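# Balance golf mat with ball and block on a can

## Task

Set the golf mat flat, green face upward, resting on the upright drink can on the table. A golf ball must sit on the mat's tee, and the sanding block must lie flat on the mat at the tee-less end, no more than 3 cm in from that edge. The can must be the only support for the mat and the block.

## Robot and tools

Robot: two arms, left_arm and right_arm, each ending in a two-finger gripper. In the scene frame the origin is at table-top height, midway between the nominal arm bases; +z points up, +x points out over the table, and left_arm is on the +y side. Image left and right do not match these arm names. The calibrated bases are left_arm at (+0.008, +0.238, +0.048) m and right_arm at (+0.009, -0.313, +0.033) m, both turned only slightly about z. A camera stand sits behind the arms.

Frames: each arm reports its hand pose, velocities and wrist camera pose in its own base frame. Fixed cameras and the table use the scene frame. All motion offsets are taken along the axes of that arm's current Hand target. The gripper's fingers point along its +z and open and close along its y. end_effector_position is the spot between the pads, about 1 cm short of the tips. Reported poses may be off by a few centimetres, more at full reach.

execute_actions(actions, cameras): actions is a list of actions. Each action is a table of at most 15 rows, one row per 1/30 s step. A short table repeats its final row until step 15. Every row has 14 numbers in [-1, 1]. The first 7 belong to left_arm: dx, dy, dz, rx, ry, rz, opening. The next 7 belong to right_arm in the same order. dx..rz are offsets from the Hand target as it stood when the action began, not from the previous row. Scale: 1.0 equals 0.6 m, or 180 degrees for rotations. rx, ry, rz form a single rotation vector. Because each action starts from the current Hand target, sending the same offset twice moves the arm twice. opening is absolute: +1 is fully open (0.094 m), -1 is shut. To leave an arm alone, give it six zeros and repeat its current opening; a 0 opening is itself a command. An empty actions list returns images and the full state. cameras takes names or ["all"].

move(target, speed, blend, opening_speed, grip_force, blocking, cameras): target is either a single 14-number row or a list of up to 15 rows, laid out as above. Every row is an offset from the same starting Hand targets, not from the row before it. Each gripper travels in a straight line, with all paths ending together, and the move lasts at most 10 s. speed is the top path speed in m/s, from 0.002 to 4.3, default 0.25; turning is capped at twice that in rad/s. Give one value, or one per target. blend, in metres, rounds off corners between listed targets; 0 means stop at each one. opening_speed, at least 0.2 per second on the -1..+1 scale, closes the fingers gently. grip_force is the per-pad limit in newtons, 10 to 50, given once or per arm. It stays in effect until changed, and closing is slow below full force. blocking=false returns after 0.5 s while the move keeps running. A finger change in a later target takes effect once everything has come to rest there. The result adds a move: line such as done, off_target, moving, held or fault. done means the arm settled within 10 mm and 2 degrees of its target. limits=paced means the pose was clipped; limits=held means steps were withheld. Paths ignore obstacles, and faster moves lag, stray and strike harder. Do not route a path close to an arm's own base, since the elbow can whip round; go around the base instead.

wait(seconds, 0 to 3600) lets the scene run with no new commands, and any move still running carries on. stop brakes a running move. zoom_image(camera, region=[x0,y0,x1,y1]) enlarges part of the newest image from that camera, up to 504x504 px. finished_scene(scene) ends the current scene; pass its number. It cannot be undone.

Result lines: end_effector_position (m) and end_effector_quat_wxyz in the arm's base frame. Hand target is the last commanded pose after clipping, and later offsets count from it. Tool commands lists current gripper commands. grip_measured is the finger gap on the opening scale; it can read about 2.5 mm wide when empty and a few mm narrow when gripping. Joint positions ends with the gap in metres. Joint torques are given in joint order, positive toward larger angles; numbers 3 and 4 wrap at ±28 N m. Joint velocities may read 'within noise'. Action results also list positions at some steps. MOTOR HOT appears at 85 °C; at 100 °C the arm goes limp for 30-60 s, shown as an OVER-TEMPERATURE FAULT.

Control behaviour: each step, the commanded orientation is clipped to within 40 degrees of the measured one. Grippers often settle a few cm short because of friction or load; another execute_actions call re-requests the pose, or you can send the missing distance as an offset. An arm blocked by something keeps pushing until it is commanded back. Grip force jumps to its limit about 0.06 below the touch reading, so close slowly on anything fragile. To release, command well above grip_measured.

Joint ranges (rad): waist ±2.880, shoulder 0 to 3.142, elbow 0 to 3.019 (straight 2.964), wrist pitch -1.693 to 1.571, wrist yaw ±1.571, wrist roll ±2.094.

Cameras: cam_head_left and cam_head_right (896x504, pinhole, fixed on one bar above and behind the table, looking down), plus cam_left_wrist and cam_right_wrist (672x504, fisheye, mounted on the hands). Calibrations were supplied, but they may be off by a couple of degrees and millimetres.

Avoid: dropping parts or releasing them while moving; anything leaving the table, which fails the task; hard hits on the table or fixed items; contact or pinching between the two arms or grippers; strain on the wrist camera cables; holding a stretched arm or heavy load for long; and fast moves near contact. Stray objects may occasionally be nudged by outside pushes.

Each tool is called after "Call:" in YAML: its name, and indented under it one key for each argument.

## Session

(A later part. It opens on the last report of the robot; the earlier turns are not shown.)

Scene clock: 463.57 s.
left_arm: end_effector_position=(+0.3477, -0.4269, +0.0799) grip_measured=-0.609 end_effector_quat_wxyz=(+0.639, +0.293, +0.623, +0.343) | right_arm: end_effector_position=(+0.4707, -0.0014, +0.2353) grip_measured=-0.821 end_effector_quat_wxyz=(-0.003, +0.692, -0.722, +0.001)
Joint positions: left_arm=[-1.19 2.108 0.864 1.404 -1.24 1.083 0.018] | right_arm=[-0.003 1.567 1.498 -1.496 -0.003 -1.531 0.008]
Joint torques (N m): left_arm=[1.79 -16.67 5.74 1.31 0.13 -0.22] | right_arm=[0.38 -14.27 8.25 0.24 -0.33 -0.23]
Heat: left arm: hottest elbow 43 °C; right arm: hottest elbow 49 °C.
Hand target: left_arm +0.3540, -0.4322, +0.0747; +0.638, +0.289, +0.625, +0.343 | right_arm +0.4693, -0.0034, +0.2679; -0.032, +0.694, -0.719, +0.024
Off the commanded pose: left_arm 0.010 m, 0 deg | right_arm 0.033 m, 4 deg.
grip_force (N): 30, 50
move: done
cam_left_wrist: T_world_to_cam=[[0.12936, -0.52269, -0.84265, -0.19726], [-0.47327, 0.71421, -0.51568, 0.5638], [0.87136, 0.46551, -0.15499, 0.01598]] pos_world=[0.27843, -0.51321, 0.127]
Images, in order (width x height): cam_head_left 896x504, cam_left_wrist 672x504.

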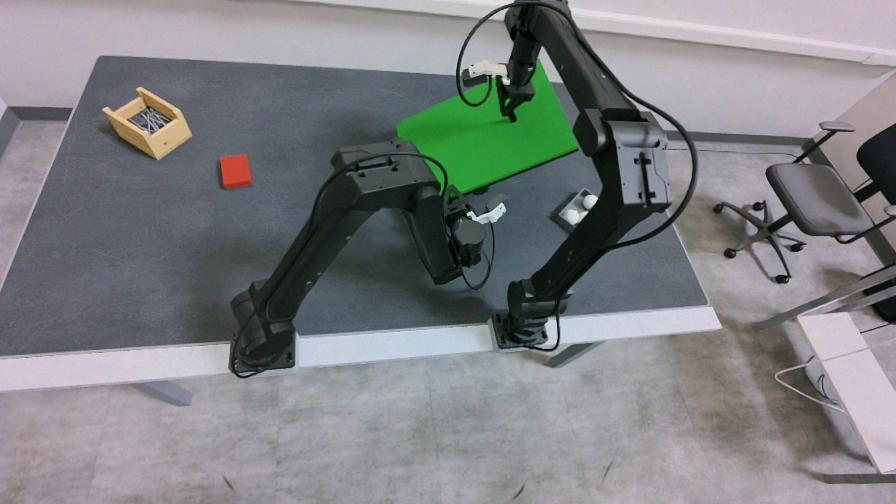

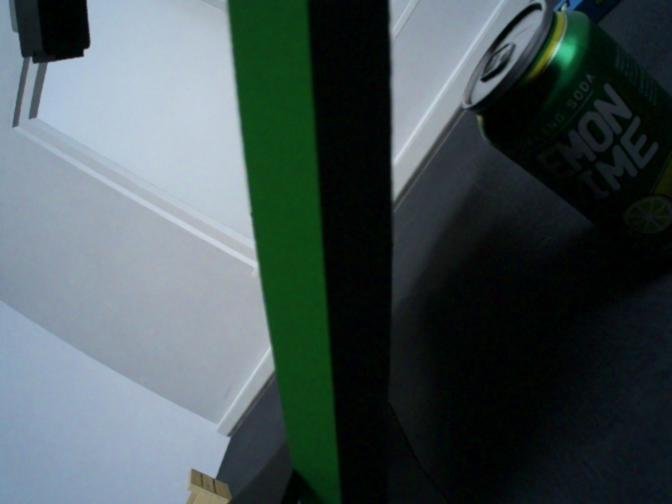

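Call:
move:
  target: [-0.04,0.0532,0.0033,0,0,0,-0.8,0,0,-0.05,0,0,0,-1]
  speed: 0.05
  grip_force: [50,50]
  cameras: ["cam_left_wrist","cam_head_left"]

Scene clock: 477.47 s.
left_arm: end_effector_position=(+0.3492, -0.4298, +0.0980) grip_measured=-0.646 end_effector_quat_wxyz=(+0.631, +0.301, +0.624, +0.351) | right_arm: end_effector_position=(+0.4639, -0.0071, +0.2519) grip_measured=-0.821 end_effector_quat_wxyz=(+0.000, +0.689, -0.725, +0.002)
Joint positions: left_arm=[-1.19 2.049 0.864 1.314 -1.245 1.079 0.017] | right_arm=[-0.013 1.548 1.52 -1.539 0.003 -1.534 0.008]
Joint torques (N m): left_arm=[1.79 -21.19 4.86 1.21 0.38 -0.15] | right_arm=[1.44 -13.45 11.45 -1.35 -0.54 -0.19]
Heat: left arm: hottest elbow 42 °C; right arm: hottest elbow 49 °C.
Hand target: left_arm +0.3540, -0.4322, +0.1146; +0.638, +0.289, +0.625, +0.343 | right_arm +0.4670, -0.0038, +0.2979; -0.032, +0.694, -0.719, +0.024
Off the commanded pose: left_arm 0.017 m, 2 deg | right_arm 0.046 m, 4 deg.
move: off_target (left_arm, right_arm)
cam_left_wrist: T_world_to_cam=[[0.12174, -0.50121, -0.85672, -0.17037], [-0.483, 0.72414, -0.49228, 0.58133], [0.86712, 0.47372, -0.15393, 0.02375]] pos_world=[0.28093, -0.5176, 0.14387]
Images, in order (width x height): cam_head_left 896x504, cam_left_wrist 672x504.

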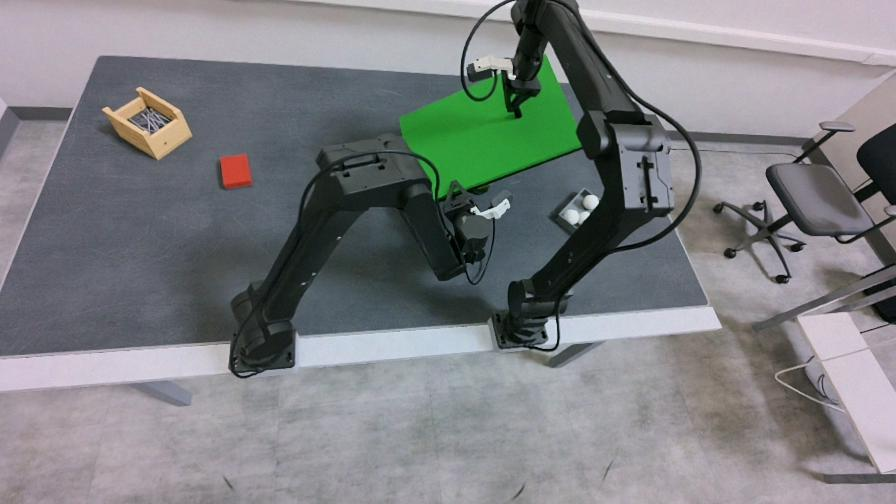

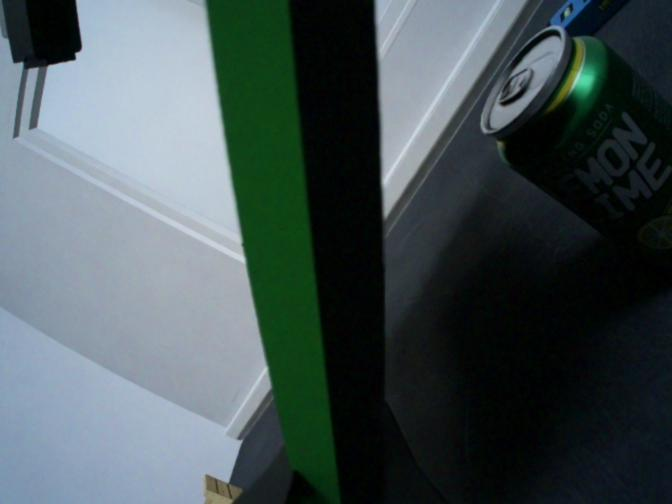

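Call:
move:
  target:
    - [-0.0239,-0.005,-0.0075,0.008,0.002,0.1025,-0.8,0.0903,0.0072,0.077,0,0,0,-1]
    - [-0.0478,-0.01,-0.015,0.0157,0.0039,0.205,-0.8,0.1575,0.0165,0.1707,0,0,0,-1]
  speed: 0.06
  blend: [0.02,0]
  cameras: ["cam_head_left","cam_head_right","cam_left_wrist","cam_right_wrist"]

Scene clock: 488.87 s.
left_arm: end_effector_position=(+0.3415, -0.4527, +0.1170) grip_measured=-0.646 end_effector_quat_wxyz=(+0.500, +0.478, +0.524, +0.498) | right_arm: end_effector_position=(+0.4580, -0.0899, +0.1813) grip_measured=-0.827 end_effector_quat_wxyz=(-0.022, +0.696, -0.717, +0.010)
Joint positions: left_arm=[-1.22 1.966 0.902 1.045 -1.264 1.505 0.017] | right_arm=[-0.202 1.555 1.34 -1.316 -0.025 -1.743 0.008]
Joint torques (N m): left_arm=[1.32 -19.14 7.12 0.69 -0.5 0.44] | right_arm=[-0.09 -10.58 7.75 0.32 -0.08 -0.17]
Heat: left arm: hottest elbow 42 °C; right arm: hottest elbow 49 °C.
Hand target: left_arm +0.3460, -0.4593, +0.1266; +0.486, +0.486, +0.514, +0.514 | right_arm +0.4619, -0.0969, +0.1939; -0.032, +0.694, -0.719, +0.024
Off the commanded pose: left_arm 0.012 m, 3 deg | right_arm 0.015 m, 2 deg.
move: off_target (left_arm, right_arm)
cam_left_wrist: T_world_to_cam=[[0.04983, 0.03554, -0.99813, 0.11944], [-0.49807, 0.86712, 0.006, 0.61512], [0.86571, 0.49683, 0.06091, 0.03003]] pos_world=[0.27442, -0.55255, 0.1137]
cam_right_wrist: T_world_to_cam=[[0.99385, -0.11069, 0.00262, -0.46361], [-0.10288, -0.91441, 0.3915, -0.0484], [-0.04094, -0.38937, -0.92017, 0.26252]] pos_world=[0.46653, 0.00664, 0.26173]

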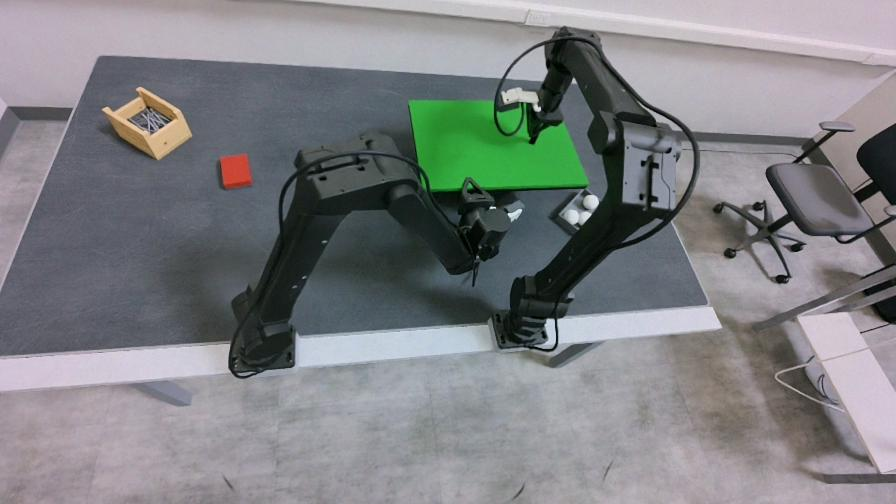

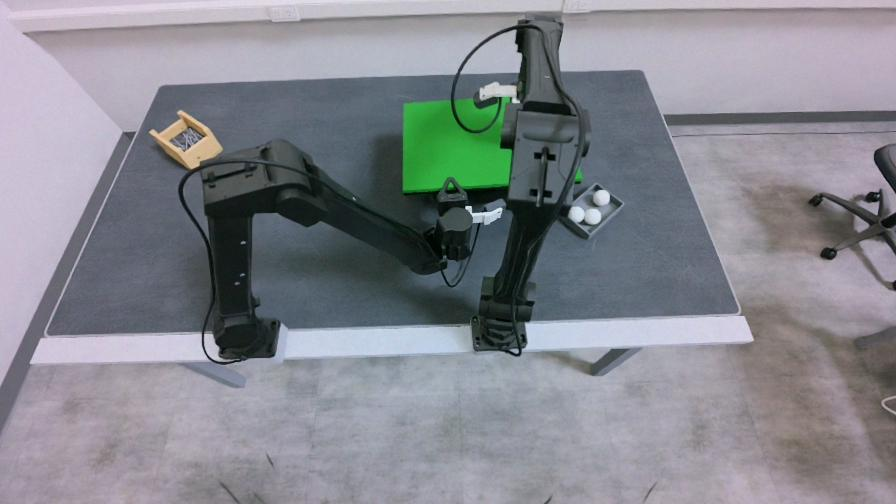

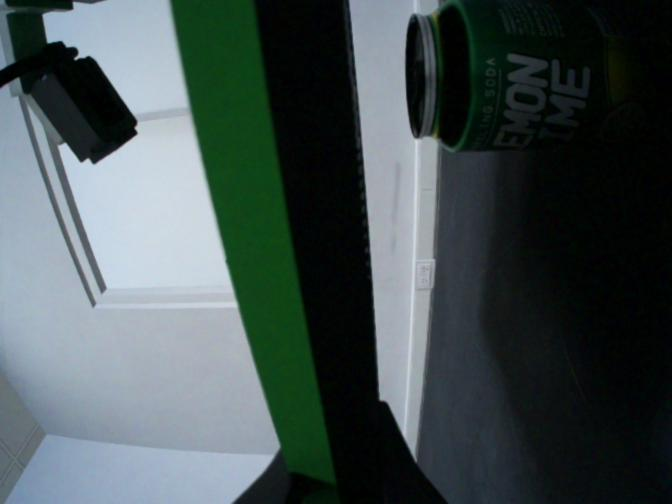

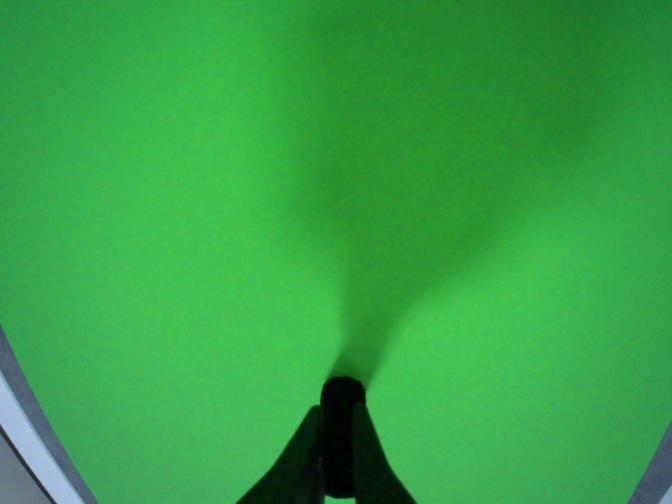

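Call:
zoom_image:
  camera: "cam_head_left"
  region: [390, 80, 610, 220]

Call:
zoom_image:
  camera: "cam_head_right"
  region: [380, 80, 600, 220]

Scaled by 2.291.

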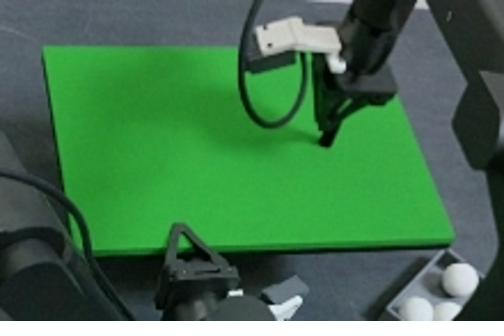

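Scaled by 2.291.

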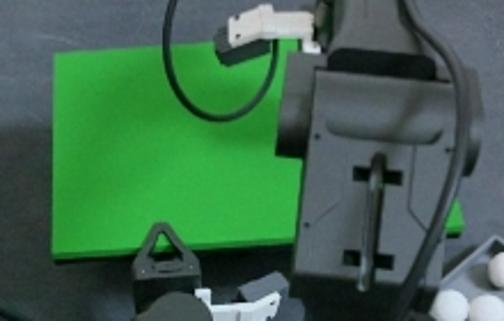

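Call:
move:
  target:
    - [-0.0211,0,-0.0112,0,0,0,-0.8,0.0223,0.0115,0,0,0,0,-1]
    - [-0.0211,-0.025,-0.0112,0,0,0,-0.8,0.0223,0.0115,0.025,0,0,0,-1]
  speed: 0.04
  cameras: ["cam_left_wrist","cam_head_left"]

Scene clock: 498.27 s.
left_arm: end_effector_position=(+0.3344, -0.4643, +0.1132) grip_measured=-0.647 end_effector_quat_wxyz=(+0.491, +0.488, +0.516, +0.505) | right_arm: end_effector_position=(+0.4522, -0.1035, +0.1671) grip_measured=-0.828 end_effector_quat_wxyz=(-0.024, +0.696, -0.717, +0.010)
Joint positions: left_arm=[-1.242 1.986 0.928 1.031 -1.284 1.531 0.017] | right_arm=[-0.235 1.555 1.302 -1.276 -0.029 -1.775 0.008]
Joint torques (N m): left_arm=[1.61 -16.67 7.71 2.07 -0.47 0.18] | right_arm=[0.85 -11.05 7.65 0.51 -0.06 -0.1]
Heat: left arm: hottest elbow 42 °C; right arm: hottest elbow 49 °C.
Hand target: left_arm +0.3399, -0.4725, +0.1117; +0.486, +0.486, +0.514, +0.514 | right_arm +0.4557, -0.1098, +0.1783; -0.032, +0.694, -0.719, +0.024
Off the commanded pose: left_arm 0.010 m, 1 deg | right_arm 0.013 m, 2 deg.
move: off_target (right_arm)
cam_left_wrist: T_world_to_cam=[[0.0467, 0.0694, -0.9965, 0.13298], [-0.49685, 0.86704, 0.0371, 0.61764], [0.86658, 0.49337, 0.07497, 0.0387]] pos_world=[0.26712, -0.56384, 0.10669]
Images, in order (width x height): cam_head_left 896x504, cam_left_wrist 672x504.

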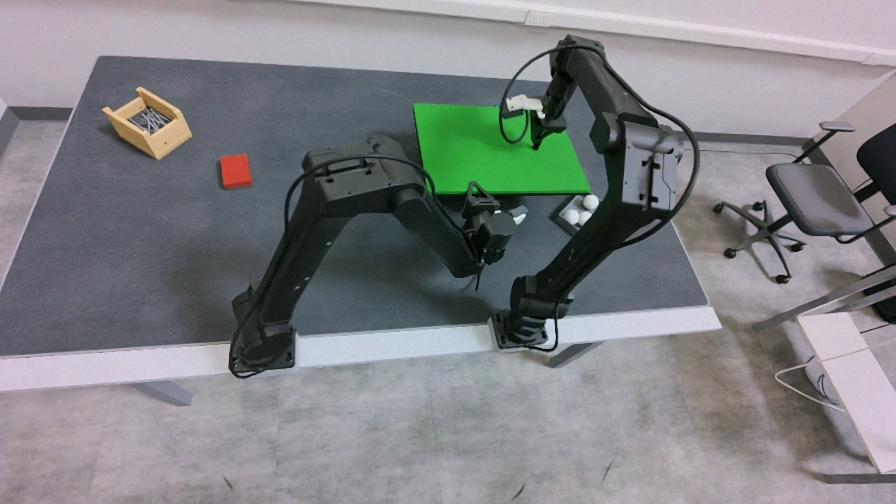

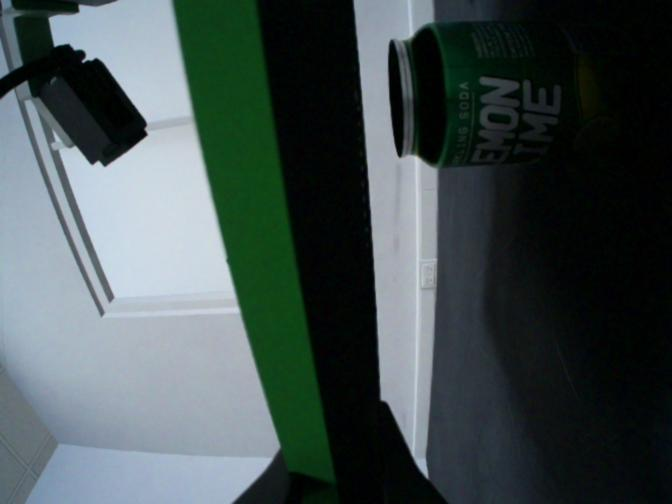

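Call:
move:
  target: [0,-0.03,0,0,0,0,-0.8,0,0,0.0117,0,0,0,-1]
  speed: 0.03
  cameras: ["cam_left_wrist","cam_head_left"]

Scene clock: 500.70 s.
left_arm: end_effector_position=(+0.3350, -0.4660, +0.1001) grip_measured=-0.647 end_effector_quat_wxyz=(+0.497, +0.482, +0.520, +0.501) | right_arm: end_effector_position=(+0.4523, -0.1036, +0.1601) grip_measured=-0.828 end_effector_quat_wxyz=(-0.024, +0.696, -0.717, +0.010)
Joint positions: left_arm=[-1.242 2.026 0.936 1.074 -1.285 1.522 0.017] | right_arm=[-0.235 1.559 1.289 -1.257 -0.029 -1.775 0.008]
Joint torques (N m): left_arm=[1.61 -16.38 7.21 1.96 -0.44 0.25] | right_arm=[0.32 -10.99 7.6 0.47 -0.1 -0.12]
Heat: left arm: hottest elbow 42 °C; right arm: hottest elbow 49 °C.
Hand target: left_arm +0.3399, -0.4724, +0.0935; +0.486, +0.486, +0.514, +0.514 | right_arm +0.4563, -0.1098, +0.1713; -0.032, +0.694, -0.719, +0.024
Off the commanded pose: left_arm 0.010 m, 2 deg | right_arm 0.013 m, 2 deg.
move: off_target (right_arm)
cam_left_wrist: T_world_to_cam=[[0.05068, 0.04915, -0.9975, 0.1093], [-0.49769, 0.86718, 0.01745, 0.62223], [0.86587, 0.49556, 0.06841, 0.04194]] pos_world=[0.26782, -0.56575, 0.0953]
Images, in order (width x height): cam_head_left 896x504, cam_left_wrist 672x504.

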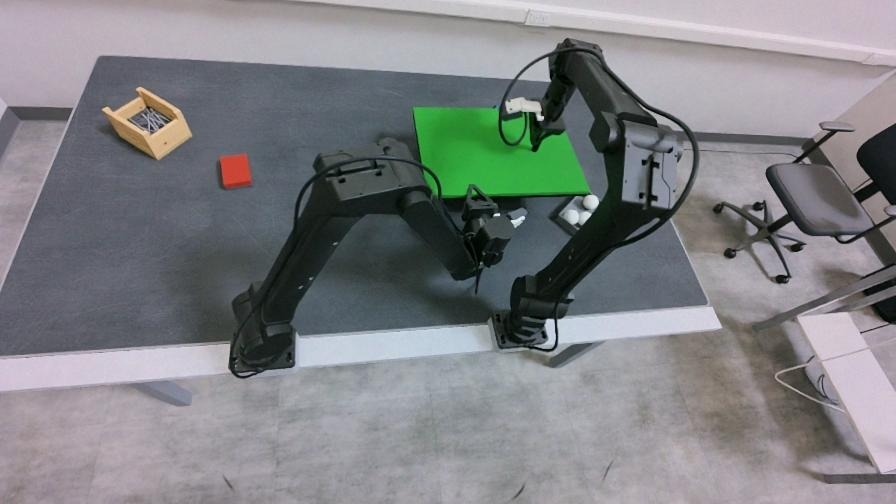

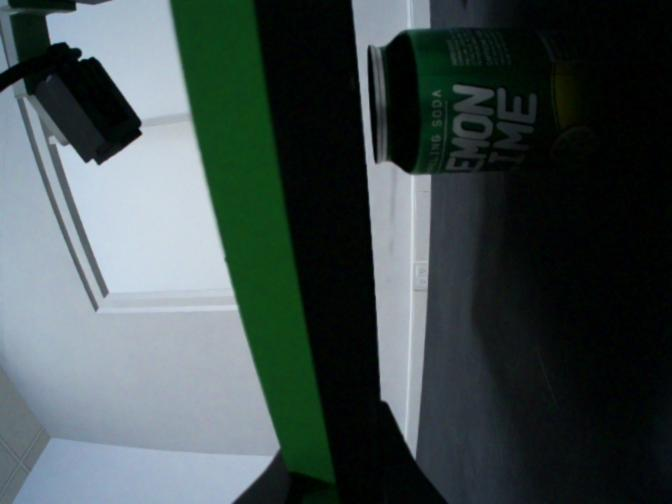

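Call:
move:
  target: [0,-0.0083,0,0,0,0,-0.8,0,0,0.0083,0,0,0,-1]
  speed: 0.02
  cameras: ["cam_left_wrist"]

Scene clock: 502.77 s.
left_arm: end_effector_position=(+0.3350, -0.4661, +0.0956) grip_measured=-0.647 end_effector_quat_wxyz=(+0.497, +0.481, +0.520, +0.501) | right_arm: end_effector_position=(+0.4527, -0.1037, +0.1555) grip_measured=-0.828 end_effector_quat_wxyz=(-0.024, +0.696, -0.717, +0.011)
Joint positions: left_arm=[-1.242 2.037 0.938 1.084 -1.285 1.521 0.017] | right_arm=[-0.235 1.563 1.281 -1.245 -0.029 -1.775 0.008]
Joint torques (N m): left_arm=[1.55 -16.32 7.05 1.99 -0.45 0.26] | right_arm=[0.62 -11.46 7.58 0.62 -0.07 -0.16]
Heat: left arm: hottest elbow 42 °C; right arm: hottest elbow 49 °C.
Hand target: left_arm +0.3399, -0.4724, +0.0887; +0.486, +0.486, +0.514, +0.514 | right_arm +0.4567, -0.1098, +0.1662; -0.031, +0.694, -0.719, +0.024
Off the commanded pose: left_arm 0.011 m, 2 deg | right_arm 0.013 m, 2 deg.
move: off_target (left_arm, right_arm)
cam_left_wrist: T_world_to_cam=[[0.05088, 0.04837, -0.99753, 0.10441], [-0.49796, 0.86704, 0.01665, 0.62251], [0.86571, 0.49588, 0.0682, 0.04245]] pos_world=[0.26792, -0.56584, 0.0909]

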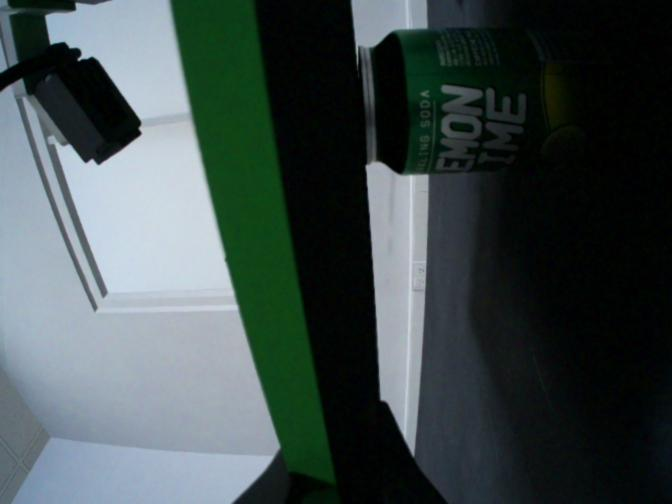

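Call:
move:
  target: [0,-0.0083,0,0,0,0,-0.8,0,0,0.0083,0,0,0,-1]
  speed: 0.02

Call:
move:
  target: [0,-0.0083,0,0,0,0,-0.8,0,0,0.0083,0,0,0,-1]
  speed: 0.02
  cameras: ["cam_left_wrist"]

Scene clock: 505.00 s.
left_arm: end_effector_position=(+0.3354, -0.4669, +0.0941) grip_measured=-0.647 end_effector_quat_wxyz=(+0.497, +0.480, +0.520, +0.502) | right_arm: end_effector_position=(+0.4542, -0.1040, +0.1547) grip_measured=-0.828 end_effector_quat_wxyz=(-0.026, +0.696, -0.717, +0.014)
Joint positions: left_arm=[-1.242 2.045 0.941 1.097 -1.286 1.528 0.017] | right_arm=[-0.235 1.563 1.278 -1.235 -0.029 -1.775 0.008]
Joint torques (N m): left_arm=[1.67 -16.21 6.89 1.91 -0.39 0.21] | right_arm=[0.56 -10.7 7.21 0.64 -0.2 -0.12]
Heat: left arm: hottest elbow 42 °C; right arm: hottest elbow 49 °C.
Hand target: left_arm +0.3399, -0.4724, +0.0836; +0.486, +0.486, +0.514, +0.514 | right_arm +0.4572, -0.1097, +0.1613; -0.032, +0.694, -0.719, +0.024
Off the commanded pose: left_arm 0.013 m, 2 deg | right_arm 0.009 m, 1 deg.
move: off_target (left_arm)

Scene clock: 505.77 s.
left_arm: end_effector_position=(+0.3357, -0.4677, +0.0931) grip_measured=-0.647 end_effector_quat_wxyz=(+0.498, +0.479, +0.519, +0.503) | right_arm: end_effector_position=(+0.4552, -0.1043, +0.1531) grip_measured=-0.828 end_effector_quat_wxyz=(-0.027, +0.696, -0.717, +0.016)
Joint positions: left_arm=[-1.242 2.053 0.946 1.113 -1.288 1.541 0.017] | right_arm=[-0.235 1.563 1.274 -1.225 -0.029 -1.776 0.008]
Joint torques (N m): left_arm=[1.61 -15.79 6.61 1.81 -0.29 0.1] | right_arm=[0.21 -10.05 6.78 0.75 -0.09 -0.07]
Heat: left arm: hottest elbow 42 °C; right arm: hottest elbow 49 °C.
Hand target: left_arm +0.3399, -0.4724, +0.0787; +0.486, +0.486, +0.514, +0.514 | right_arm +0.4575, -0.1097, +0.1563; -0.031, +0.694, -0.719, +0.024
Off the commanded pose: left_arm 0.016 m, 2 deg | right_arm 0.007 m, 1 deg.
move: off_target (left_arm)
cam_left_wrist: T_world_to_cam=[[0.05658, 0.04815, -0.99724, 0.09988], [-0.5004, 0.86569, 0.0134, 0.62479], [0.86394, 0.49826, 0.07307, 0.04407]] pos_world=[0.26892, -0.56764, 0.08801]

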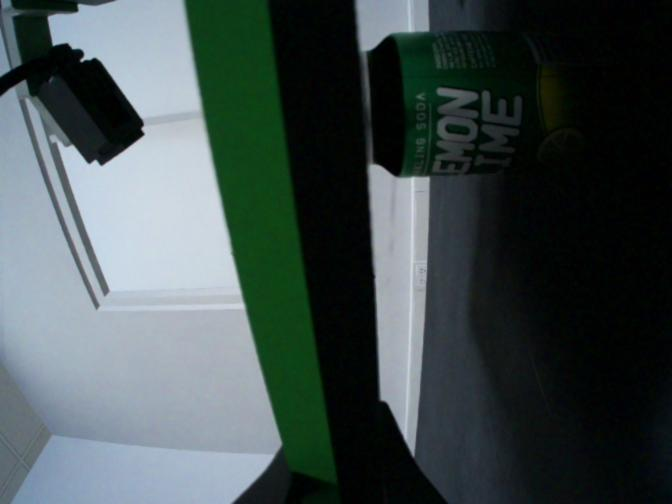

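Call:
move:
  target:
    - [0,0.0138,0,0,0,0,-0.8,0,0,-0.013,0,0,0,-1]
    - [0,0.0138,0,0,0,0,0.2,0,0,-0.013,0,0,0,-1]
  speed: 0.03
  opening_speed: 0.4
  cameras: ["cam_left_wrist","cam_head_left","cam_right_wrist"]

Scene clock: 510.87 s.
left_arm: end_effector_position=(+0.3357, -0.4669, +0.0931) grip_measured=+0.197 end_effector_quat_wxyz=(+0.491, +0.483, +0.516, +0.509) | right_arm: end_effector_position=(+0.4541, -0.1043, +0.1531) grip_measured=-0.828 end_effector_quat_wxyz=(-0.026, +0.696, -0.717, +0.014)
Joint positions: left_arm=[-1.242 2.053 0.946 1.114 -1.292 1.562 0.056] | right_arm=[-0.235 1.563 1.274 -1.229 -0.029 -1.776 0.008]
Joint torques (N m): left_arm=[1.9 -17.49 6.5 1.47 -0.1 -0.07] | right_arm=[0.67 -11.11 7.87 0.08 -0.14 -0.04]
Heat: left arm: hottest elbow 42 °C; right arm: hottest elbow 49 °C.
Hand target: left_arm +0.3399, -0.4724, +0.0870; +0.486, +0.486, +0.514, +0.514 | right_arm +0.4569, -0.1097, +0.1641; -0.032, +0.694, -0.719, +0.024
Off the commanded pose: left_arm 0.009 m, 1 deg | right_arm 0.013 m, 1 deg.
move: off_target (right_arm)
cam_left_wrist: T_world_to_cam=[[0.05549, 0.0693, -0.99605, 0.11002], [-0.50433, 0.86292, 0.03194, 0.62238], [0.86173, 0.50057, 0.08283, 0.04463]] pos_world=[0.26932, -0.56703, 0.08601]
cam_right_wrist: T_world_to_cam=[[0.9937, -0.11092, 0.0158, -0.46323], [-0.10824, -0.91398, 0.39105, -0.04835], [-0.02894, -0.3903, -0.92023, 0.22526]] pos_world=[0.46159, -0.00766, 0.23352]
Images, in order (width x height): cam_head_left 896x504, cam_left_wrist 672x504, cam_right_wrist 672x504.

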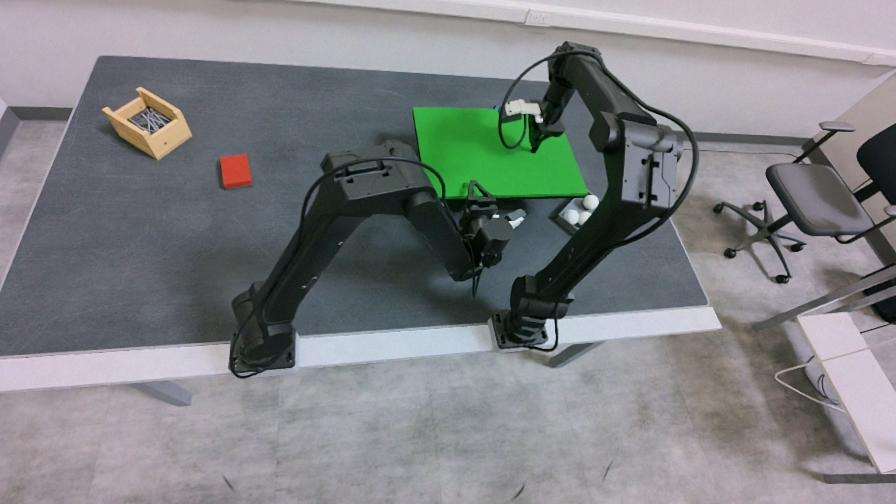

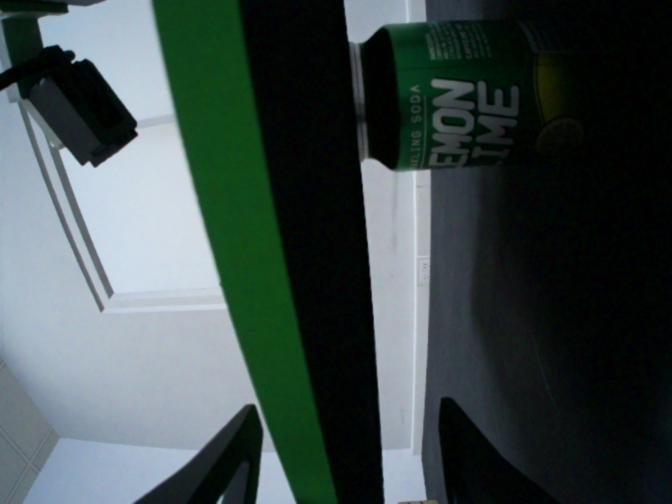

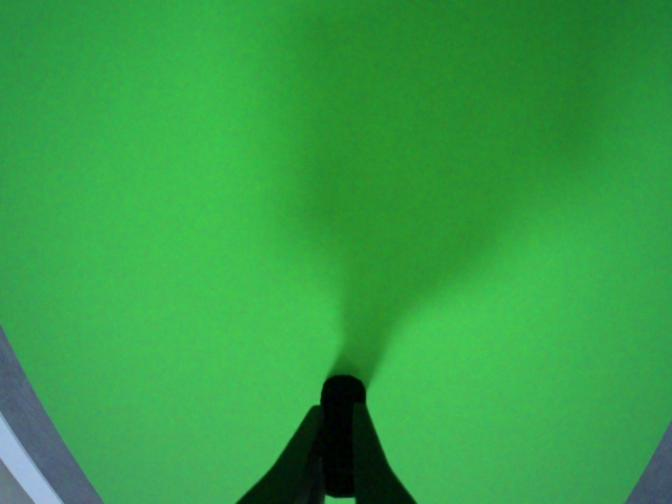

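Call:
move:
  target:
    - [0,0,-0.0833,0,0,0,0.2,0,0,0,0,0,0,-1]
    - [0.1587,0.2217,-0.0911,0,0,0,0.2,0,0,0,0,0,0,-1]
  speed: [0.06,0.15]
  cameras: ["cam_left_wrist","cam_head_left","cam_head_right"]

Scene clock: 518.33 s.
left_arm: end_effector_position=(+0.2779, -0.3861, +0.2192) grip_measured=+0.198 end_effector_quat_wxyz=(+0.488, +0.486, +0.512, +0.514) | right_arm: end_effector_position=(+0.4541, -0.1043, +0.1531) grip_measured=-0.828 end_effector_quat_wxyz=(-0.026, +0.696, -0.717, +0.014)
Joint positions: left_arm=[-1.312 1.567 0.696 0.889 -1.363 1.589 0.056] | right_arm=[-0.235 1.563 1.274 -1.229 -0.029 -1.776 0.008]
Joint torques (N m): left_arm=[2.26 -14.62 5.6 1.01 0.11 -0.21] | right_arm=[0.5 -11.11 7.73 0.14 -0.12 -0.1]
Heat: left arm: hottest elbow 42 °C; right arm: hottest elbow 49 °C.
Hand target: left_arm +0.2800, -0.3804, +0.2200; +0.486, +0.486, +0.514, +0.514 | right_arm +0.4569, -0.1097, +0.1641; -0.032, +0.694, -0.719, +0.024
Off the commanded pose: left_arm 0.006 m, 0 deg | right_arm 0.013 m, 1 deg.
move: done
cam_left_wrist: T_world_to_cam=[[0.05688, 0.08359, -0.99488, 0.23813], [-0.50475, 0.86216, 0.04358, 0.51671], [0.86139, 0.49969, 0.09123, 0.04149]] pos_world=[0.21152, -0.48612, 0.21061]
Images, in order (width x height): cam_head_left 896x504, cam_head_right 896x504, cam_left_wrist 672x504.

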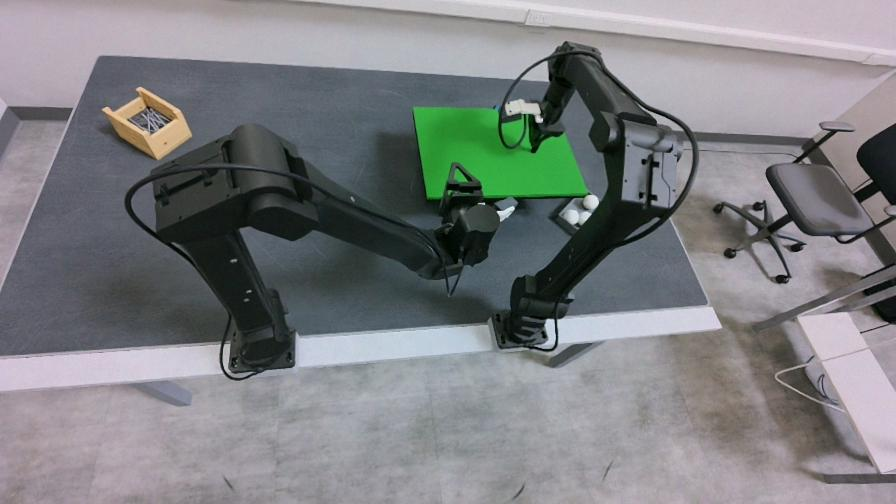

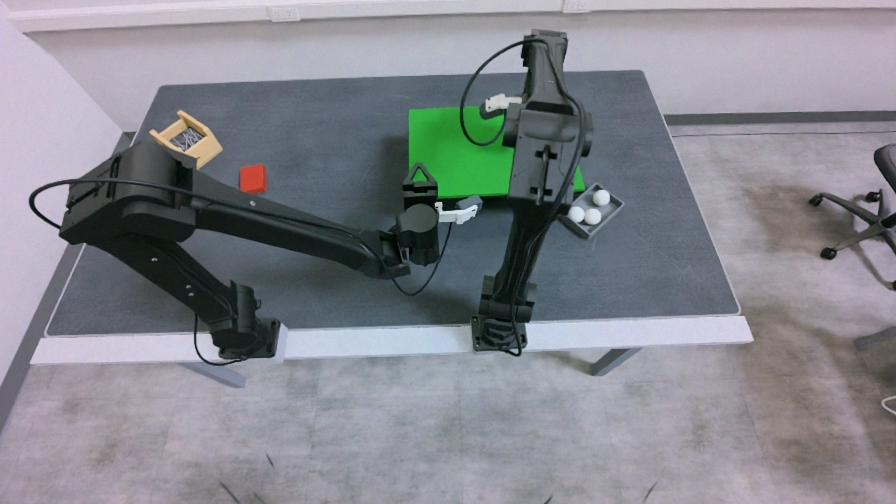

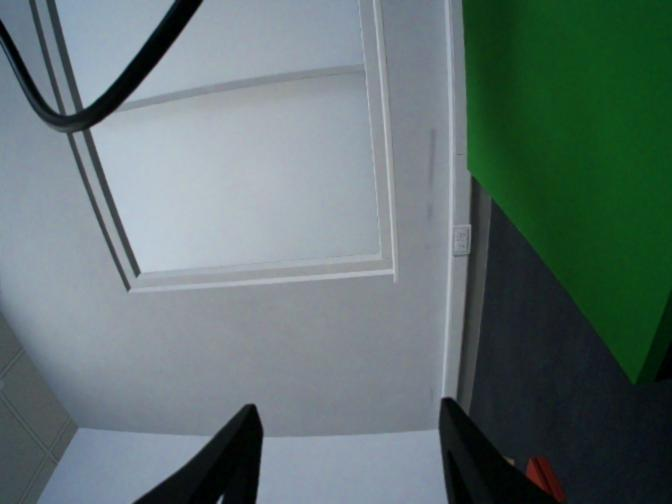

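Call:
move:
  target:
    - [0.458,0.05,0.1597,0.393,0.371,-0.371,0.2,0,0,0,0,0,0,-1]
    - [0.721,-0.0333,0.2415,0.393,0.371,-0.371,0.7,0,0,0,0,0,0,-1]
  speed: [0.25,0.15]
  cameras: ["cam_left_wrist","cam_head_left","cam_head_right"]

Scene clock: 526.87 s.
left_arm: end_effector_position=(+0.3917, +0.0575, +0.2020) grip_measured=+0.697 end_effector_quat_wxyz=(-0.003, -0.001, +1.000, +0.001) | right_arm: end_effector_position=(+0.4541, -0.1043, +0.1531) grip_measured=-0.828 end_effector_quat_wxyz=(-0.026, +0.696, -0.717, +0.014)
Joint positions: left_arm=[0.145 1.391 1.219 -1.405 -0.004 0.142 0.08] | right_arm=[-0.235 1.563 1.274 -1.229 -0.029 -1.776 0.008]
Joint torques (N m): left_arm=[1.61 -11.87 8.99 0.76 0.15 0.07] | right_arm=[0.79 -10.4 7.65 0.12 -0.06 -0.06]
Heat: left arm: hottest elbow 43 °C; right arm: hottest elbow 48 °C.
Hand target: left_arm +0.4002, +0.0597, +0.2002; +0.001, +0.001, +1.000, +0.001 | right_arm +0.4569, -0.1097, +0.1641; -0.032, +0.694, -0.719, +0.024
Off the commanded pose: left_arm 0.009 m, 1 deg | right_arm 0.013 m, 1 deg.
move: done
cam_left_wrist: T_world_to_cam=[[-0.07804, -0.99516, -0.05969, 0.10339], [-0.88403, 0.0414, 0.4656, 0.30303], [-0.46088, 0.08911, -0.88298, 0.46162]] pos_world=[0.4887, 0.04921, 0.27268]
Images, in order (width x height): cam_head_left 896x504, cam_head_right 896x504, cam_left_wrist 672x504.

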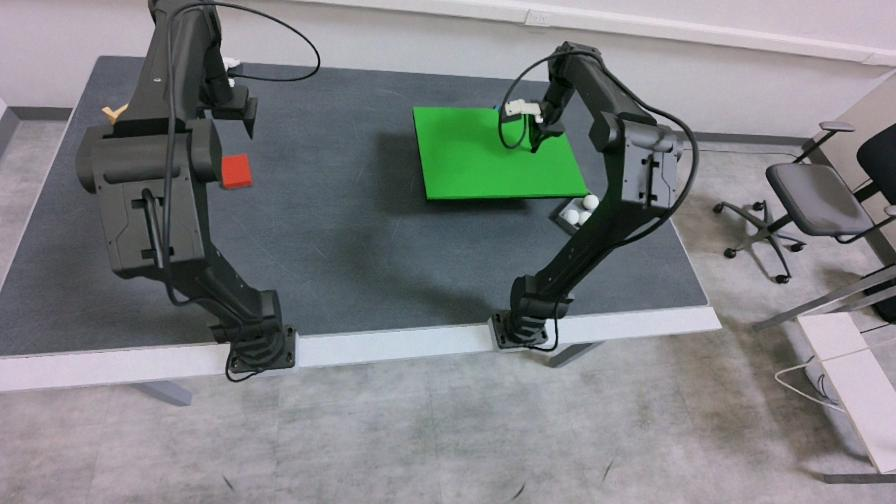

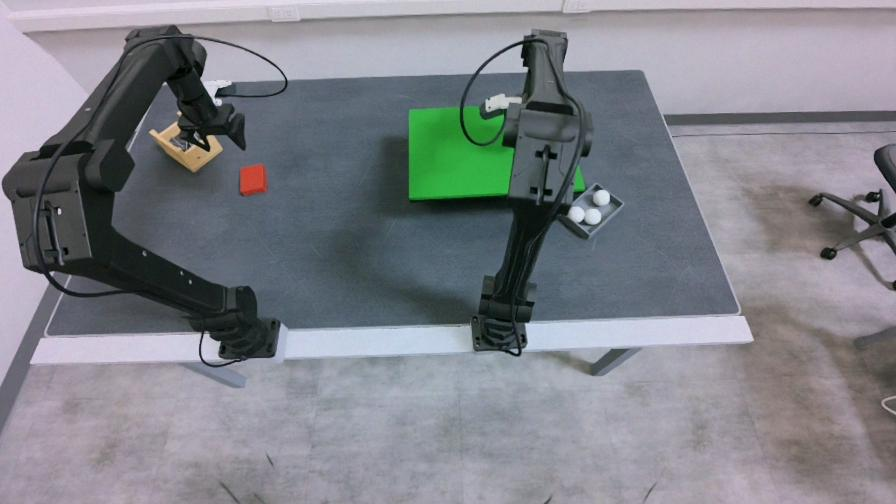

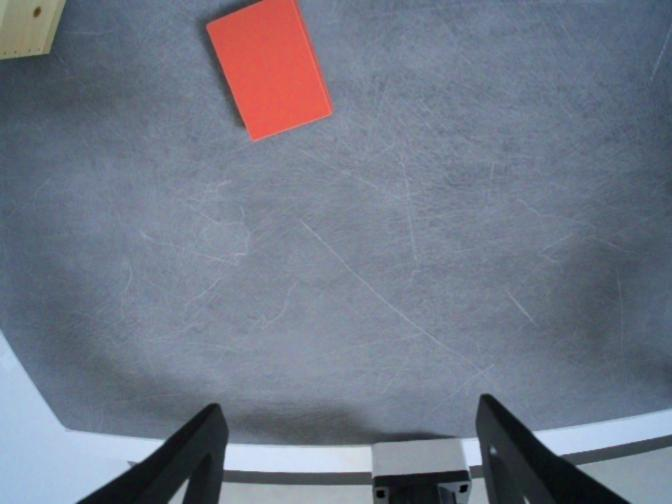

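Call:
move:
  target: [-0.1417,0.0908,0.25,0,0,-0.111,0.95,0,0,0,0,0,0,-1]
  speed: 0.2
  cameras: ["cam_left_wrist"]

Scene clock: 532.33 s.
left_arm: end_effector_position=(+0.4666, +0.1072, +0.0445) grip_measured=+0.948 end_effector_quat_wxyz=(-0.018, -0.166, +0.986, +0.000) | right_arm: end_effector_position=(+0.4541, -0.1043, +0.1531) grip_measured=-0.828 end_effector_quat_wxyz=(-0.026, +0.696, -0.717, +0.014)
Joint positions: left_arm=[0.226 1.762 1.219 -1.064 -0.003 -0.107 0.092] | right_arm=[-0.235 1.563 1.274 -1.229 -0.029 -1.776 0.008]
Joint torques (N m): left_arm=[1.85 -16.5 9.87 0.69 0.09 -0.13] | right_arm=[0.09 -10.46 7.68 -0.09 -0.05 -0.07]
Heat: left arm: hottest elbow 44 °C; right arm: hottest elbow 48 °C.
Hand target: left_arm +0.4857, +0.1142, +0.0505; +0.001, -0.172, +0.985, +0.001 | right_arm +0.4569, -0.1097, +0.1641; -0.032, +0.694, -0.719, +0.024
Off the commanded pose: left_arm 0.021 m, 2 deg | right_arm 0.013 m, 1 deg.
move: off_target (left_arm)
cam_left_wrist: T_world_to_cam=[[0.24693, -0.9671, -0.06116, -0.00522], [-0.8363, -0.24456, 0.49071, 0.4478], [-0.48952, -0.07002, -0.86918, 0.38247]] pos_world=[0.56301, 0.13124, 0.11238]

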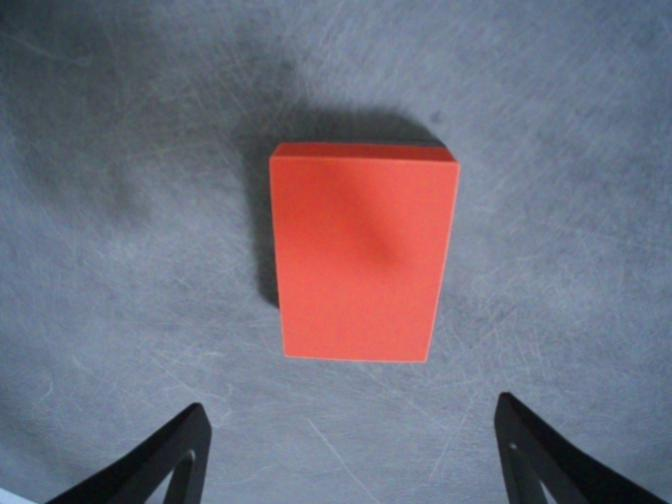

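Call:
move:
  target: [0,-0.004,0.1,0,0,0.011,0.95,0,0,0,0,0,0,-1]
  speed: 0.1
  cameras: ["cam_left_wrist"]

Scene clock: 536.07 s.
left_arm: end_effector_position=(+0.4891, +0.1124, +0.0037) grip_measured=+0.948 end_effector_quat_wxyz=(+0.009, -0.159, +0.987, +0.002) | right_arm: end_effector_position=(+0.4541, -0.1043, +0.1531) grip_measured=-0.828 end_effector_quat_wxyz=(-0.026, +0.696, -0.717, +0.014)
Joint positions: left_arm=[0.226 1.843 1.211 -0.921 -0.003 -0.094 0.092] | right_arm=[-0.235 1.563 1.274 -1.229 -0.029 -1.776 0.008]
Joint torques (N m): left_arm=[1.03 -16.44 6.16 0.85 0.09 0.04] | right_arm=[0.62 -10.11 7.94 -0.02 -0.16 -0.12]
Heat: left arm: hottest elbow 44 °C; right arm: hottest elbow 48 °C.
Hand target: left_arm +0.4864, +0.1120, -0.0097; +0.001, -0.155, +0.988, +0.001 | right_arm +0.4569, -0.1097, +0.1641; -0.032, +0.694, -0.719, +0.024
Off the commanded pose: left_arm 0.014 m, 1 deg | right_arm 0.013 m, 1 deg.
move: off_target (left_arm)
cam_left_wrist: T_world_to_cam=[[0.23713, -0.96962, -0.06001, -0.00324], [-0.86402, -0.23874, 0.44326, 0.50092], [-0.44412, -0.05326, -0.89438, 0.33443]] pos_world=[0.5821, 0.13426, 0.07688]

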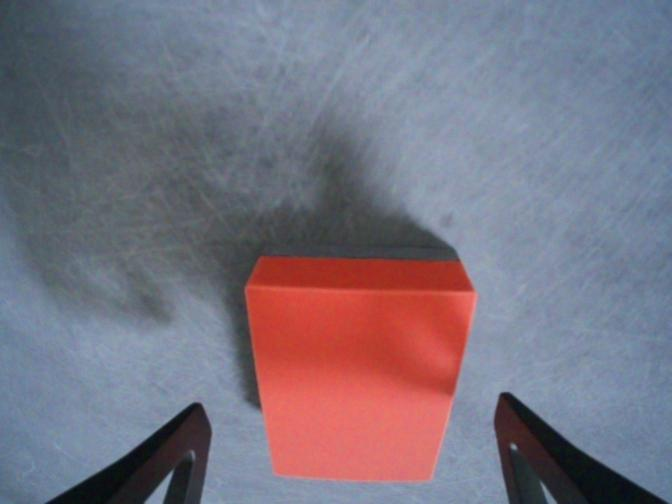

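Call:
move:
  target: [0,0,0.042,0,0,0,0.95,0,0,0,0,0,0,-1]
  speed: 0.06

Scene clock: 538.33 s.
left_arm: end_effector_position=(+0.4900, +0.1126, -0.0215) grip_measured=+0.948 end_effector_quat_wxyz=(+0.009, -0.159, +0.987, +0.002) | right_arm: end_effector_position=(+0.4541, -0.1043, +0.1531) grip_measured=-0.828 end_effector_quat_wxyz=(-0.026, +0.696, -0.717, +0.014)
Joint positions: left_arm=[0.226 1.885 1.195 -0.862 -0.003 -0.093 0.092] | right_arm=[-0.235 1.563 1.274 -1.229 -0.029 -1.776 0.008]
Joint torques (N m): left_arm=[1.73 -17.26 5.81 0.77 0.1 0.03] | right_arm=[0.79 -10.29 8.03 0.08 -0.15 -0.1]
Heat: left arm: hottest elbow 44 °C; right arm: hottest elbow 48 °C.
Hand target: left_arm +0.4867, +0.1121, -0.0347; +0.001, -0.155, +0.988, +0.001 | right_arm +0.4569, -0.1097, +0.1641; -0.032, +0.694, -0.719, +0.024
Off the commanded pose: left_arm 0.014 m, 1 deg | right_arm 0.013 m, 1 deg.
move: off_target (left_arm)

Call:
move:
  target:
    - [0,0,0.0117,0,0,0,0.95,0,0,0,0,0,0,-1]
    - [0,0,0.0117,0,0,0,0.05,0,0,0,0,0,0,-1]
  speed: 0.05
  grip_force: [20,50]
  opening_speed: 0.5
  cameras: ["cam_left_wrist"]

Scene clock: 542.97 s.
left_arm: end_effector_position=(+0.4926, +0.1130, -0.0257) grip_measured=+0.361 end_effector_quat_wxyz=(+0.013, -0.158, +0.987, +0.002) | right_arm: end_effector_position=(+0.4541, -0.1043, +0.1531) grip_measured=-0.828 end_effector_quat_wxyz=(-0.026, +0.696, -0.717, +0.014)
Joint positions: left_arm=[0.226 1.894 1.195 -0.845 -0.002 -0.091 0.064] | right_arm=[-0.235 1.563 1.274 -1.229 -0.029 -1.776 0.008]
Joint torques (N m): left_arm=[1.32 -17.03 5.49 0.84 0.06 0.01] | right_arm=[1.03 -10.7 7.61 0.25 -0.08 -0.11]
Heat: left arm: hottest elbow 44 °C; right arm: hottest elbow 48 °C.
Hand target: left_arm +0.4866, +0.1121, -0.0418; +0.001, -0.155, +0.988, +0.001 | right_arm +0.4569, -0.1097, +0.1641; -0.032, +0.694, -0.719, +0.024
Off the commanded pose: left_arm 0.017 m, 1 deg | right_arm 0.013 m, 1 deg.
grip_force (N): 20, 50
move: off_target (left_arm); target 2's new opening was sent with left_arm's hand 0.017 m and 1 deg from that target
cam_left_wrist: T_world_to_cam=[[0.23497, -0.9702, -0.05923, -0.00408], [-0.86799, -0.23686, 0.43644, 0.51872], [-0.43746, -0.05114, -0.89778, 0.30611]] pos_world=[0.58511, 0.13456, 0.04818]

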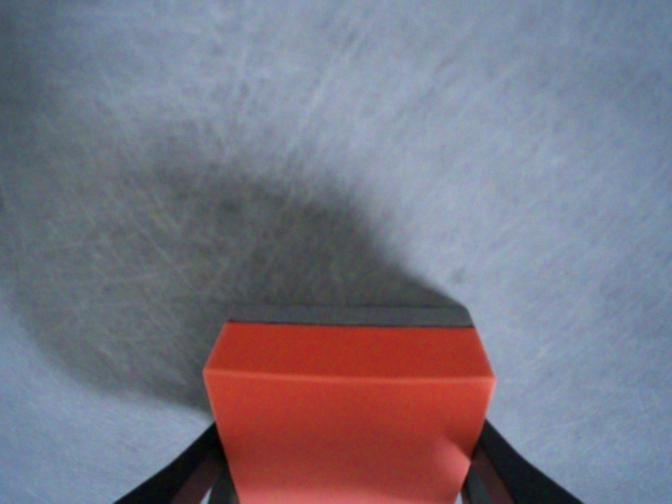

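Call:
move:
  target:
    - [0,0,-0.386,0,0,0,0.05,0,0,0,0,0,0,-1]
    - [0.278,-0.781,-0.386,0,0,0.083,0.05,0,0,0,0,0,0,-1]
  speed: [0.15,0.2]
  blend: [0.03,0]
  cameras: ["cam_left_wrist","cam_head_left","cam_head_right"]

Scene clock: 551.03 s.
left_arm: end_effector_position=(+0.4576, -0.3784, +0.1782) grip_measured=+0.360 end_effector_quat_wxyz=(-0.009, -0.019, +1.000, +0.008) | right_arm: end_effector_position=(+0.4541, -0.1043, +0.1531) grip_measured=-0.828 end_effector_quat_wxyz=(-0.026, +0.696, -0.717, +0.014)
Joint positions: left_arm=[-0.69 1.933 1.843 -1.506 0 -0.729 0.064] | right_arm=[-0.235 1.563 1.274 -1.229 -0.029 -1.776 0.008]
Joint torques (N m): left_arm=[1.9 -21.25 12.33 -0.54 -0.16 -0.11] | right_arm=[1.38 -11.05 7.82 0.16 -0.1 -0.1]
Heat: left arm: hottest elbow 44 °C; right arm: hottest elbow 48 °C.
Hand target: left_arm +0.4712, -0.3854, +0.1890; +0.001, -0.026, +1.000, +0.001 | right_arm +0.4569, -0.1097, +0.1641; -0.032, +0.694, -0.719, +0.024
Off the commanded pose: left_arm 0.019 m, 2 deg | right_arm 0.013 m, 1 deg.
grip_force (N): 20, 50
move: off_target (left_arm)
cam_left_wrist: T_world_to_cam=[[-0.04356, -0.9964, -0.07271, -0.34057], [-0.87886, 0.00361, 0.47706, 0.37174], [-0.47508, 0.08468, -0.87586, 0.51342]] pos_world=[0.55579, -0.38416, 0.24758]
Images, in order (width x height): cam_head_left 896x504, cam_head_right 896x504, cam_left_wrist 672x504.

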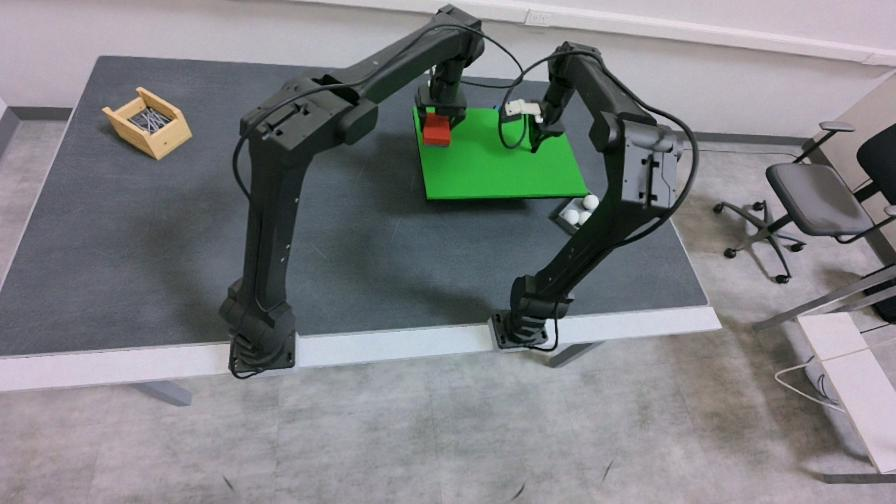

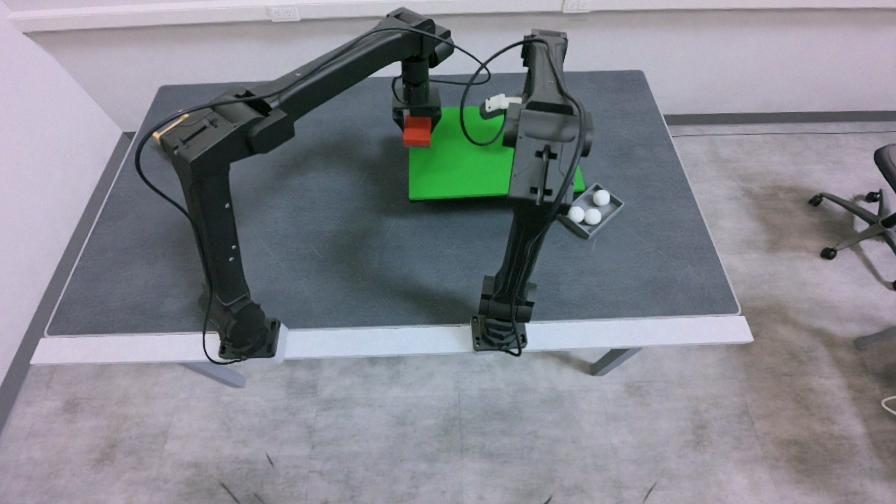

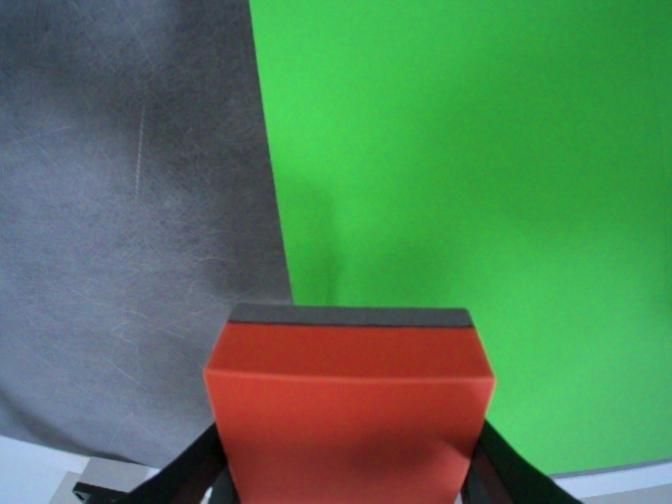

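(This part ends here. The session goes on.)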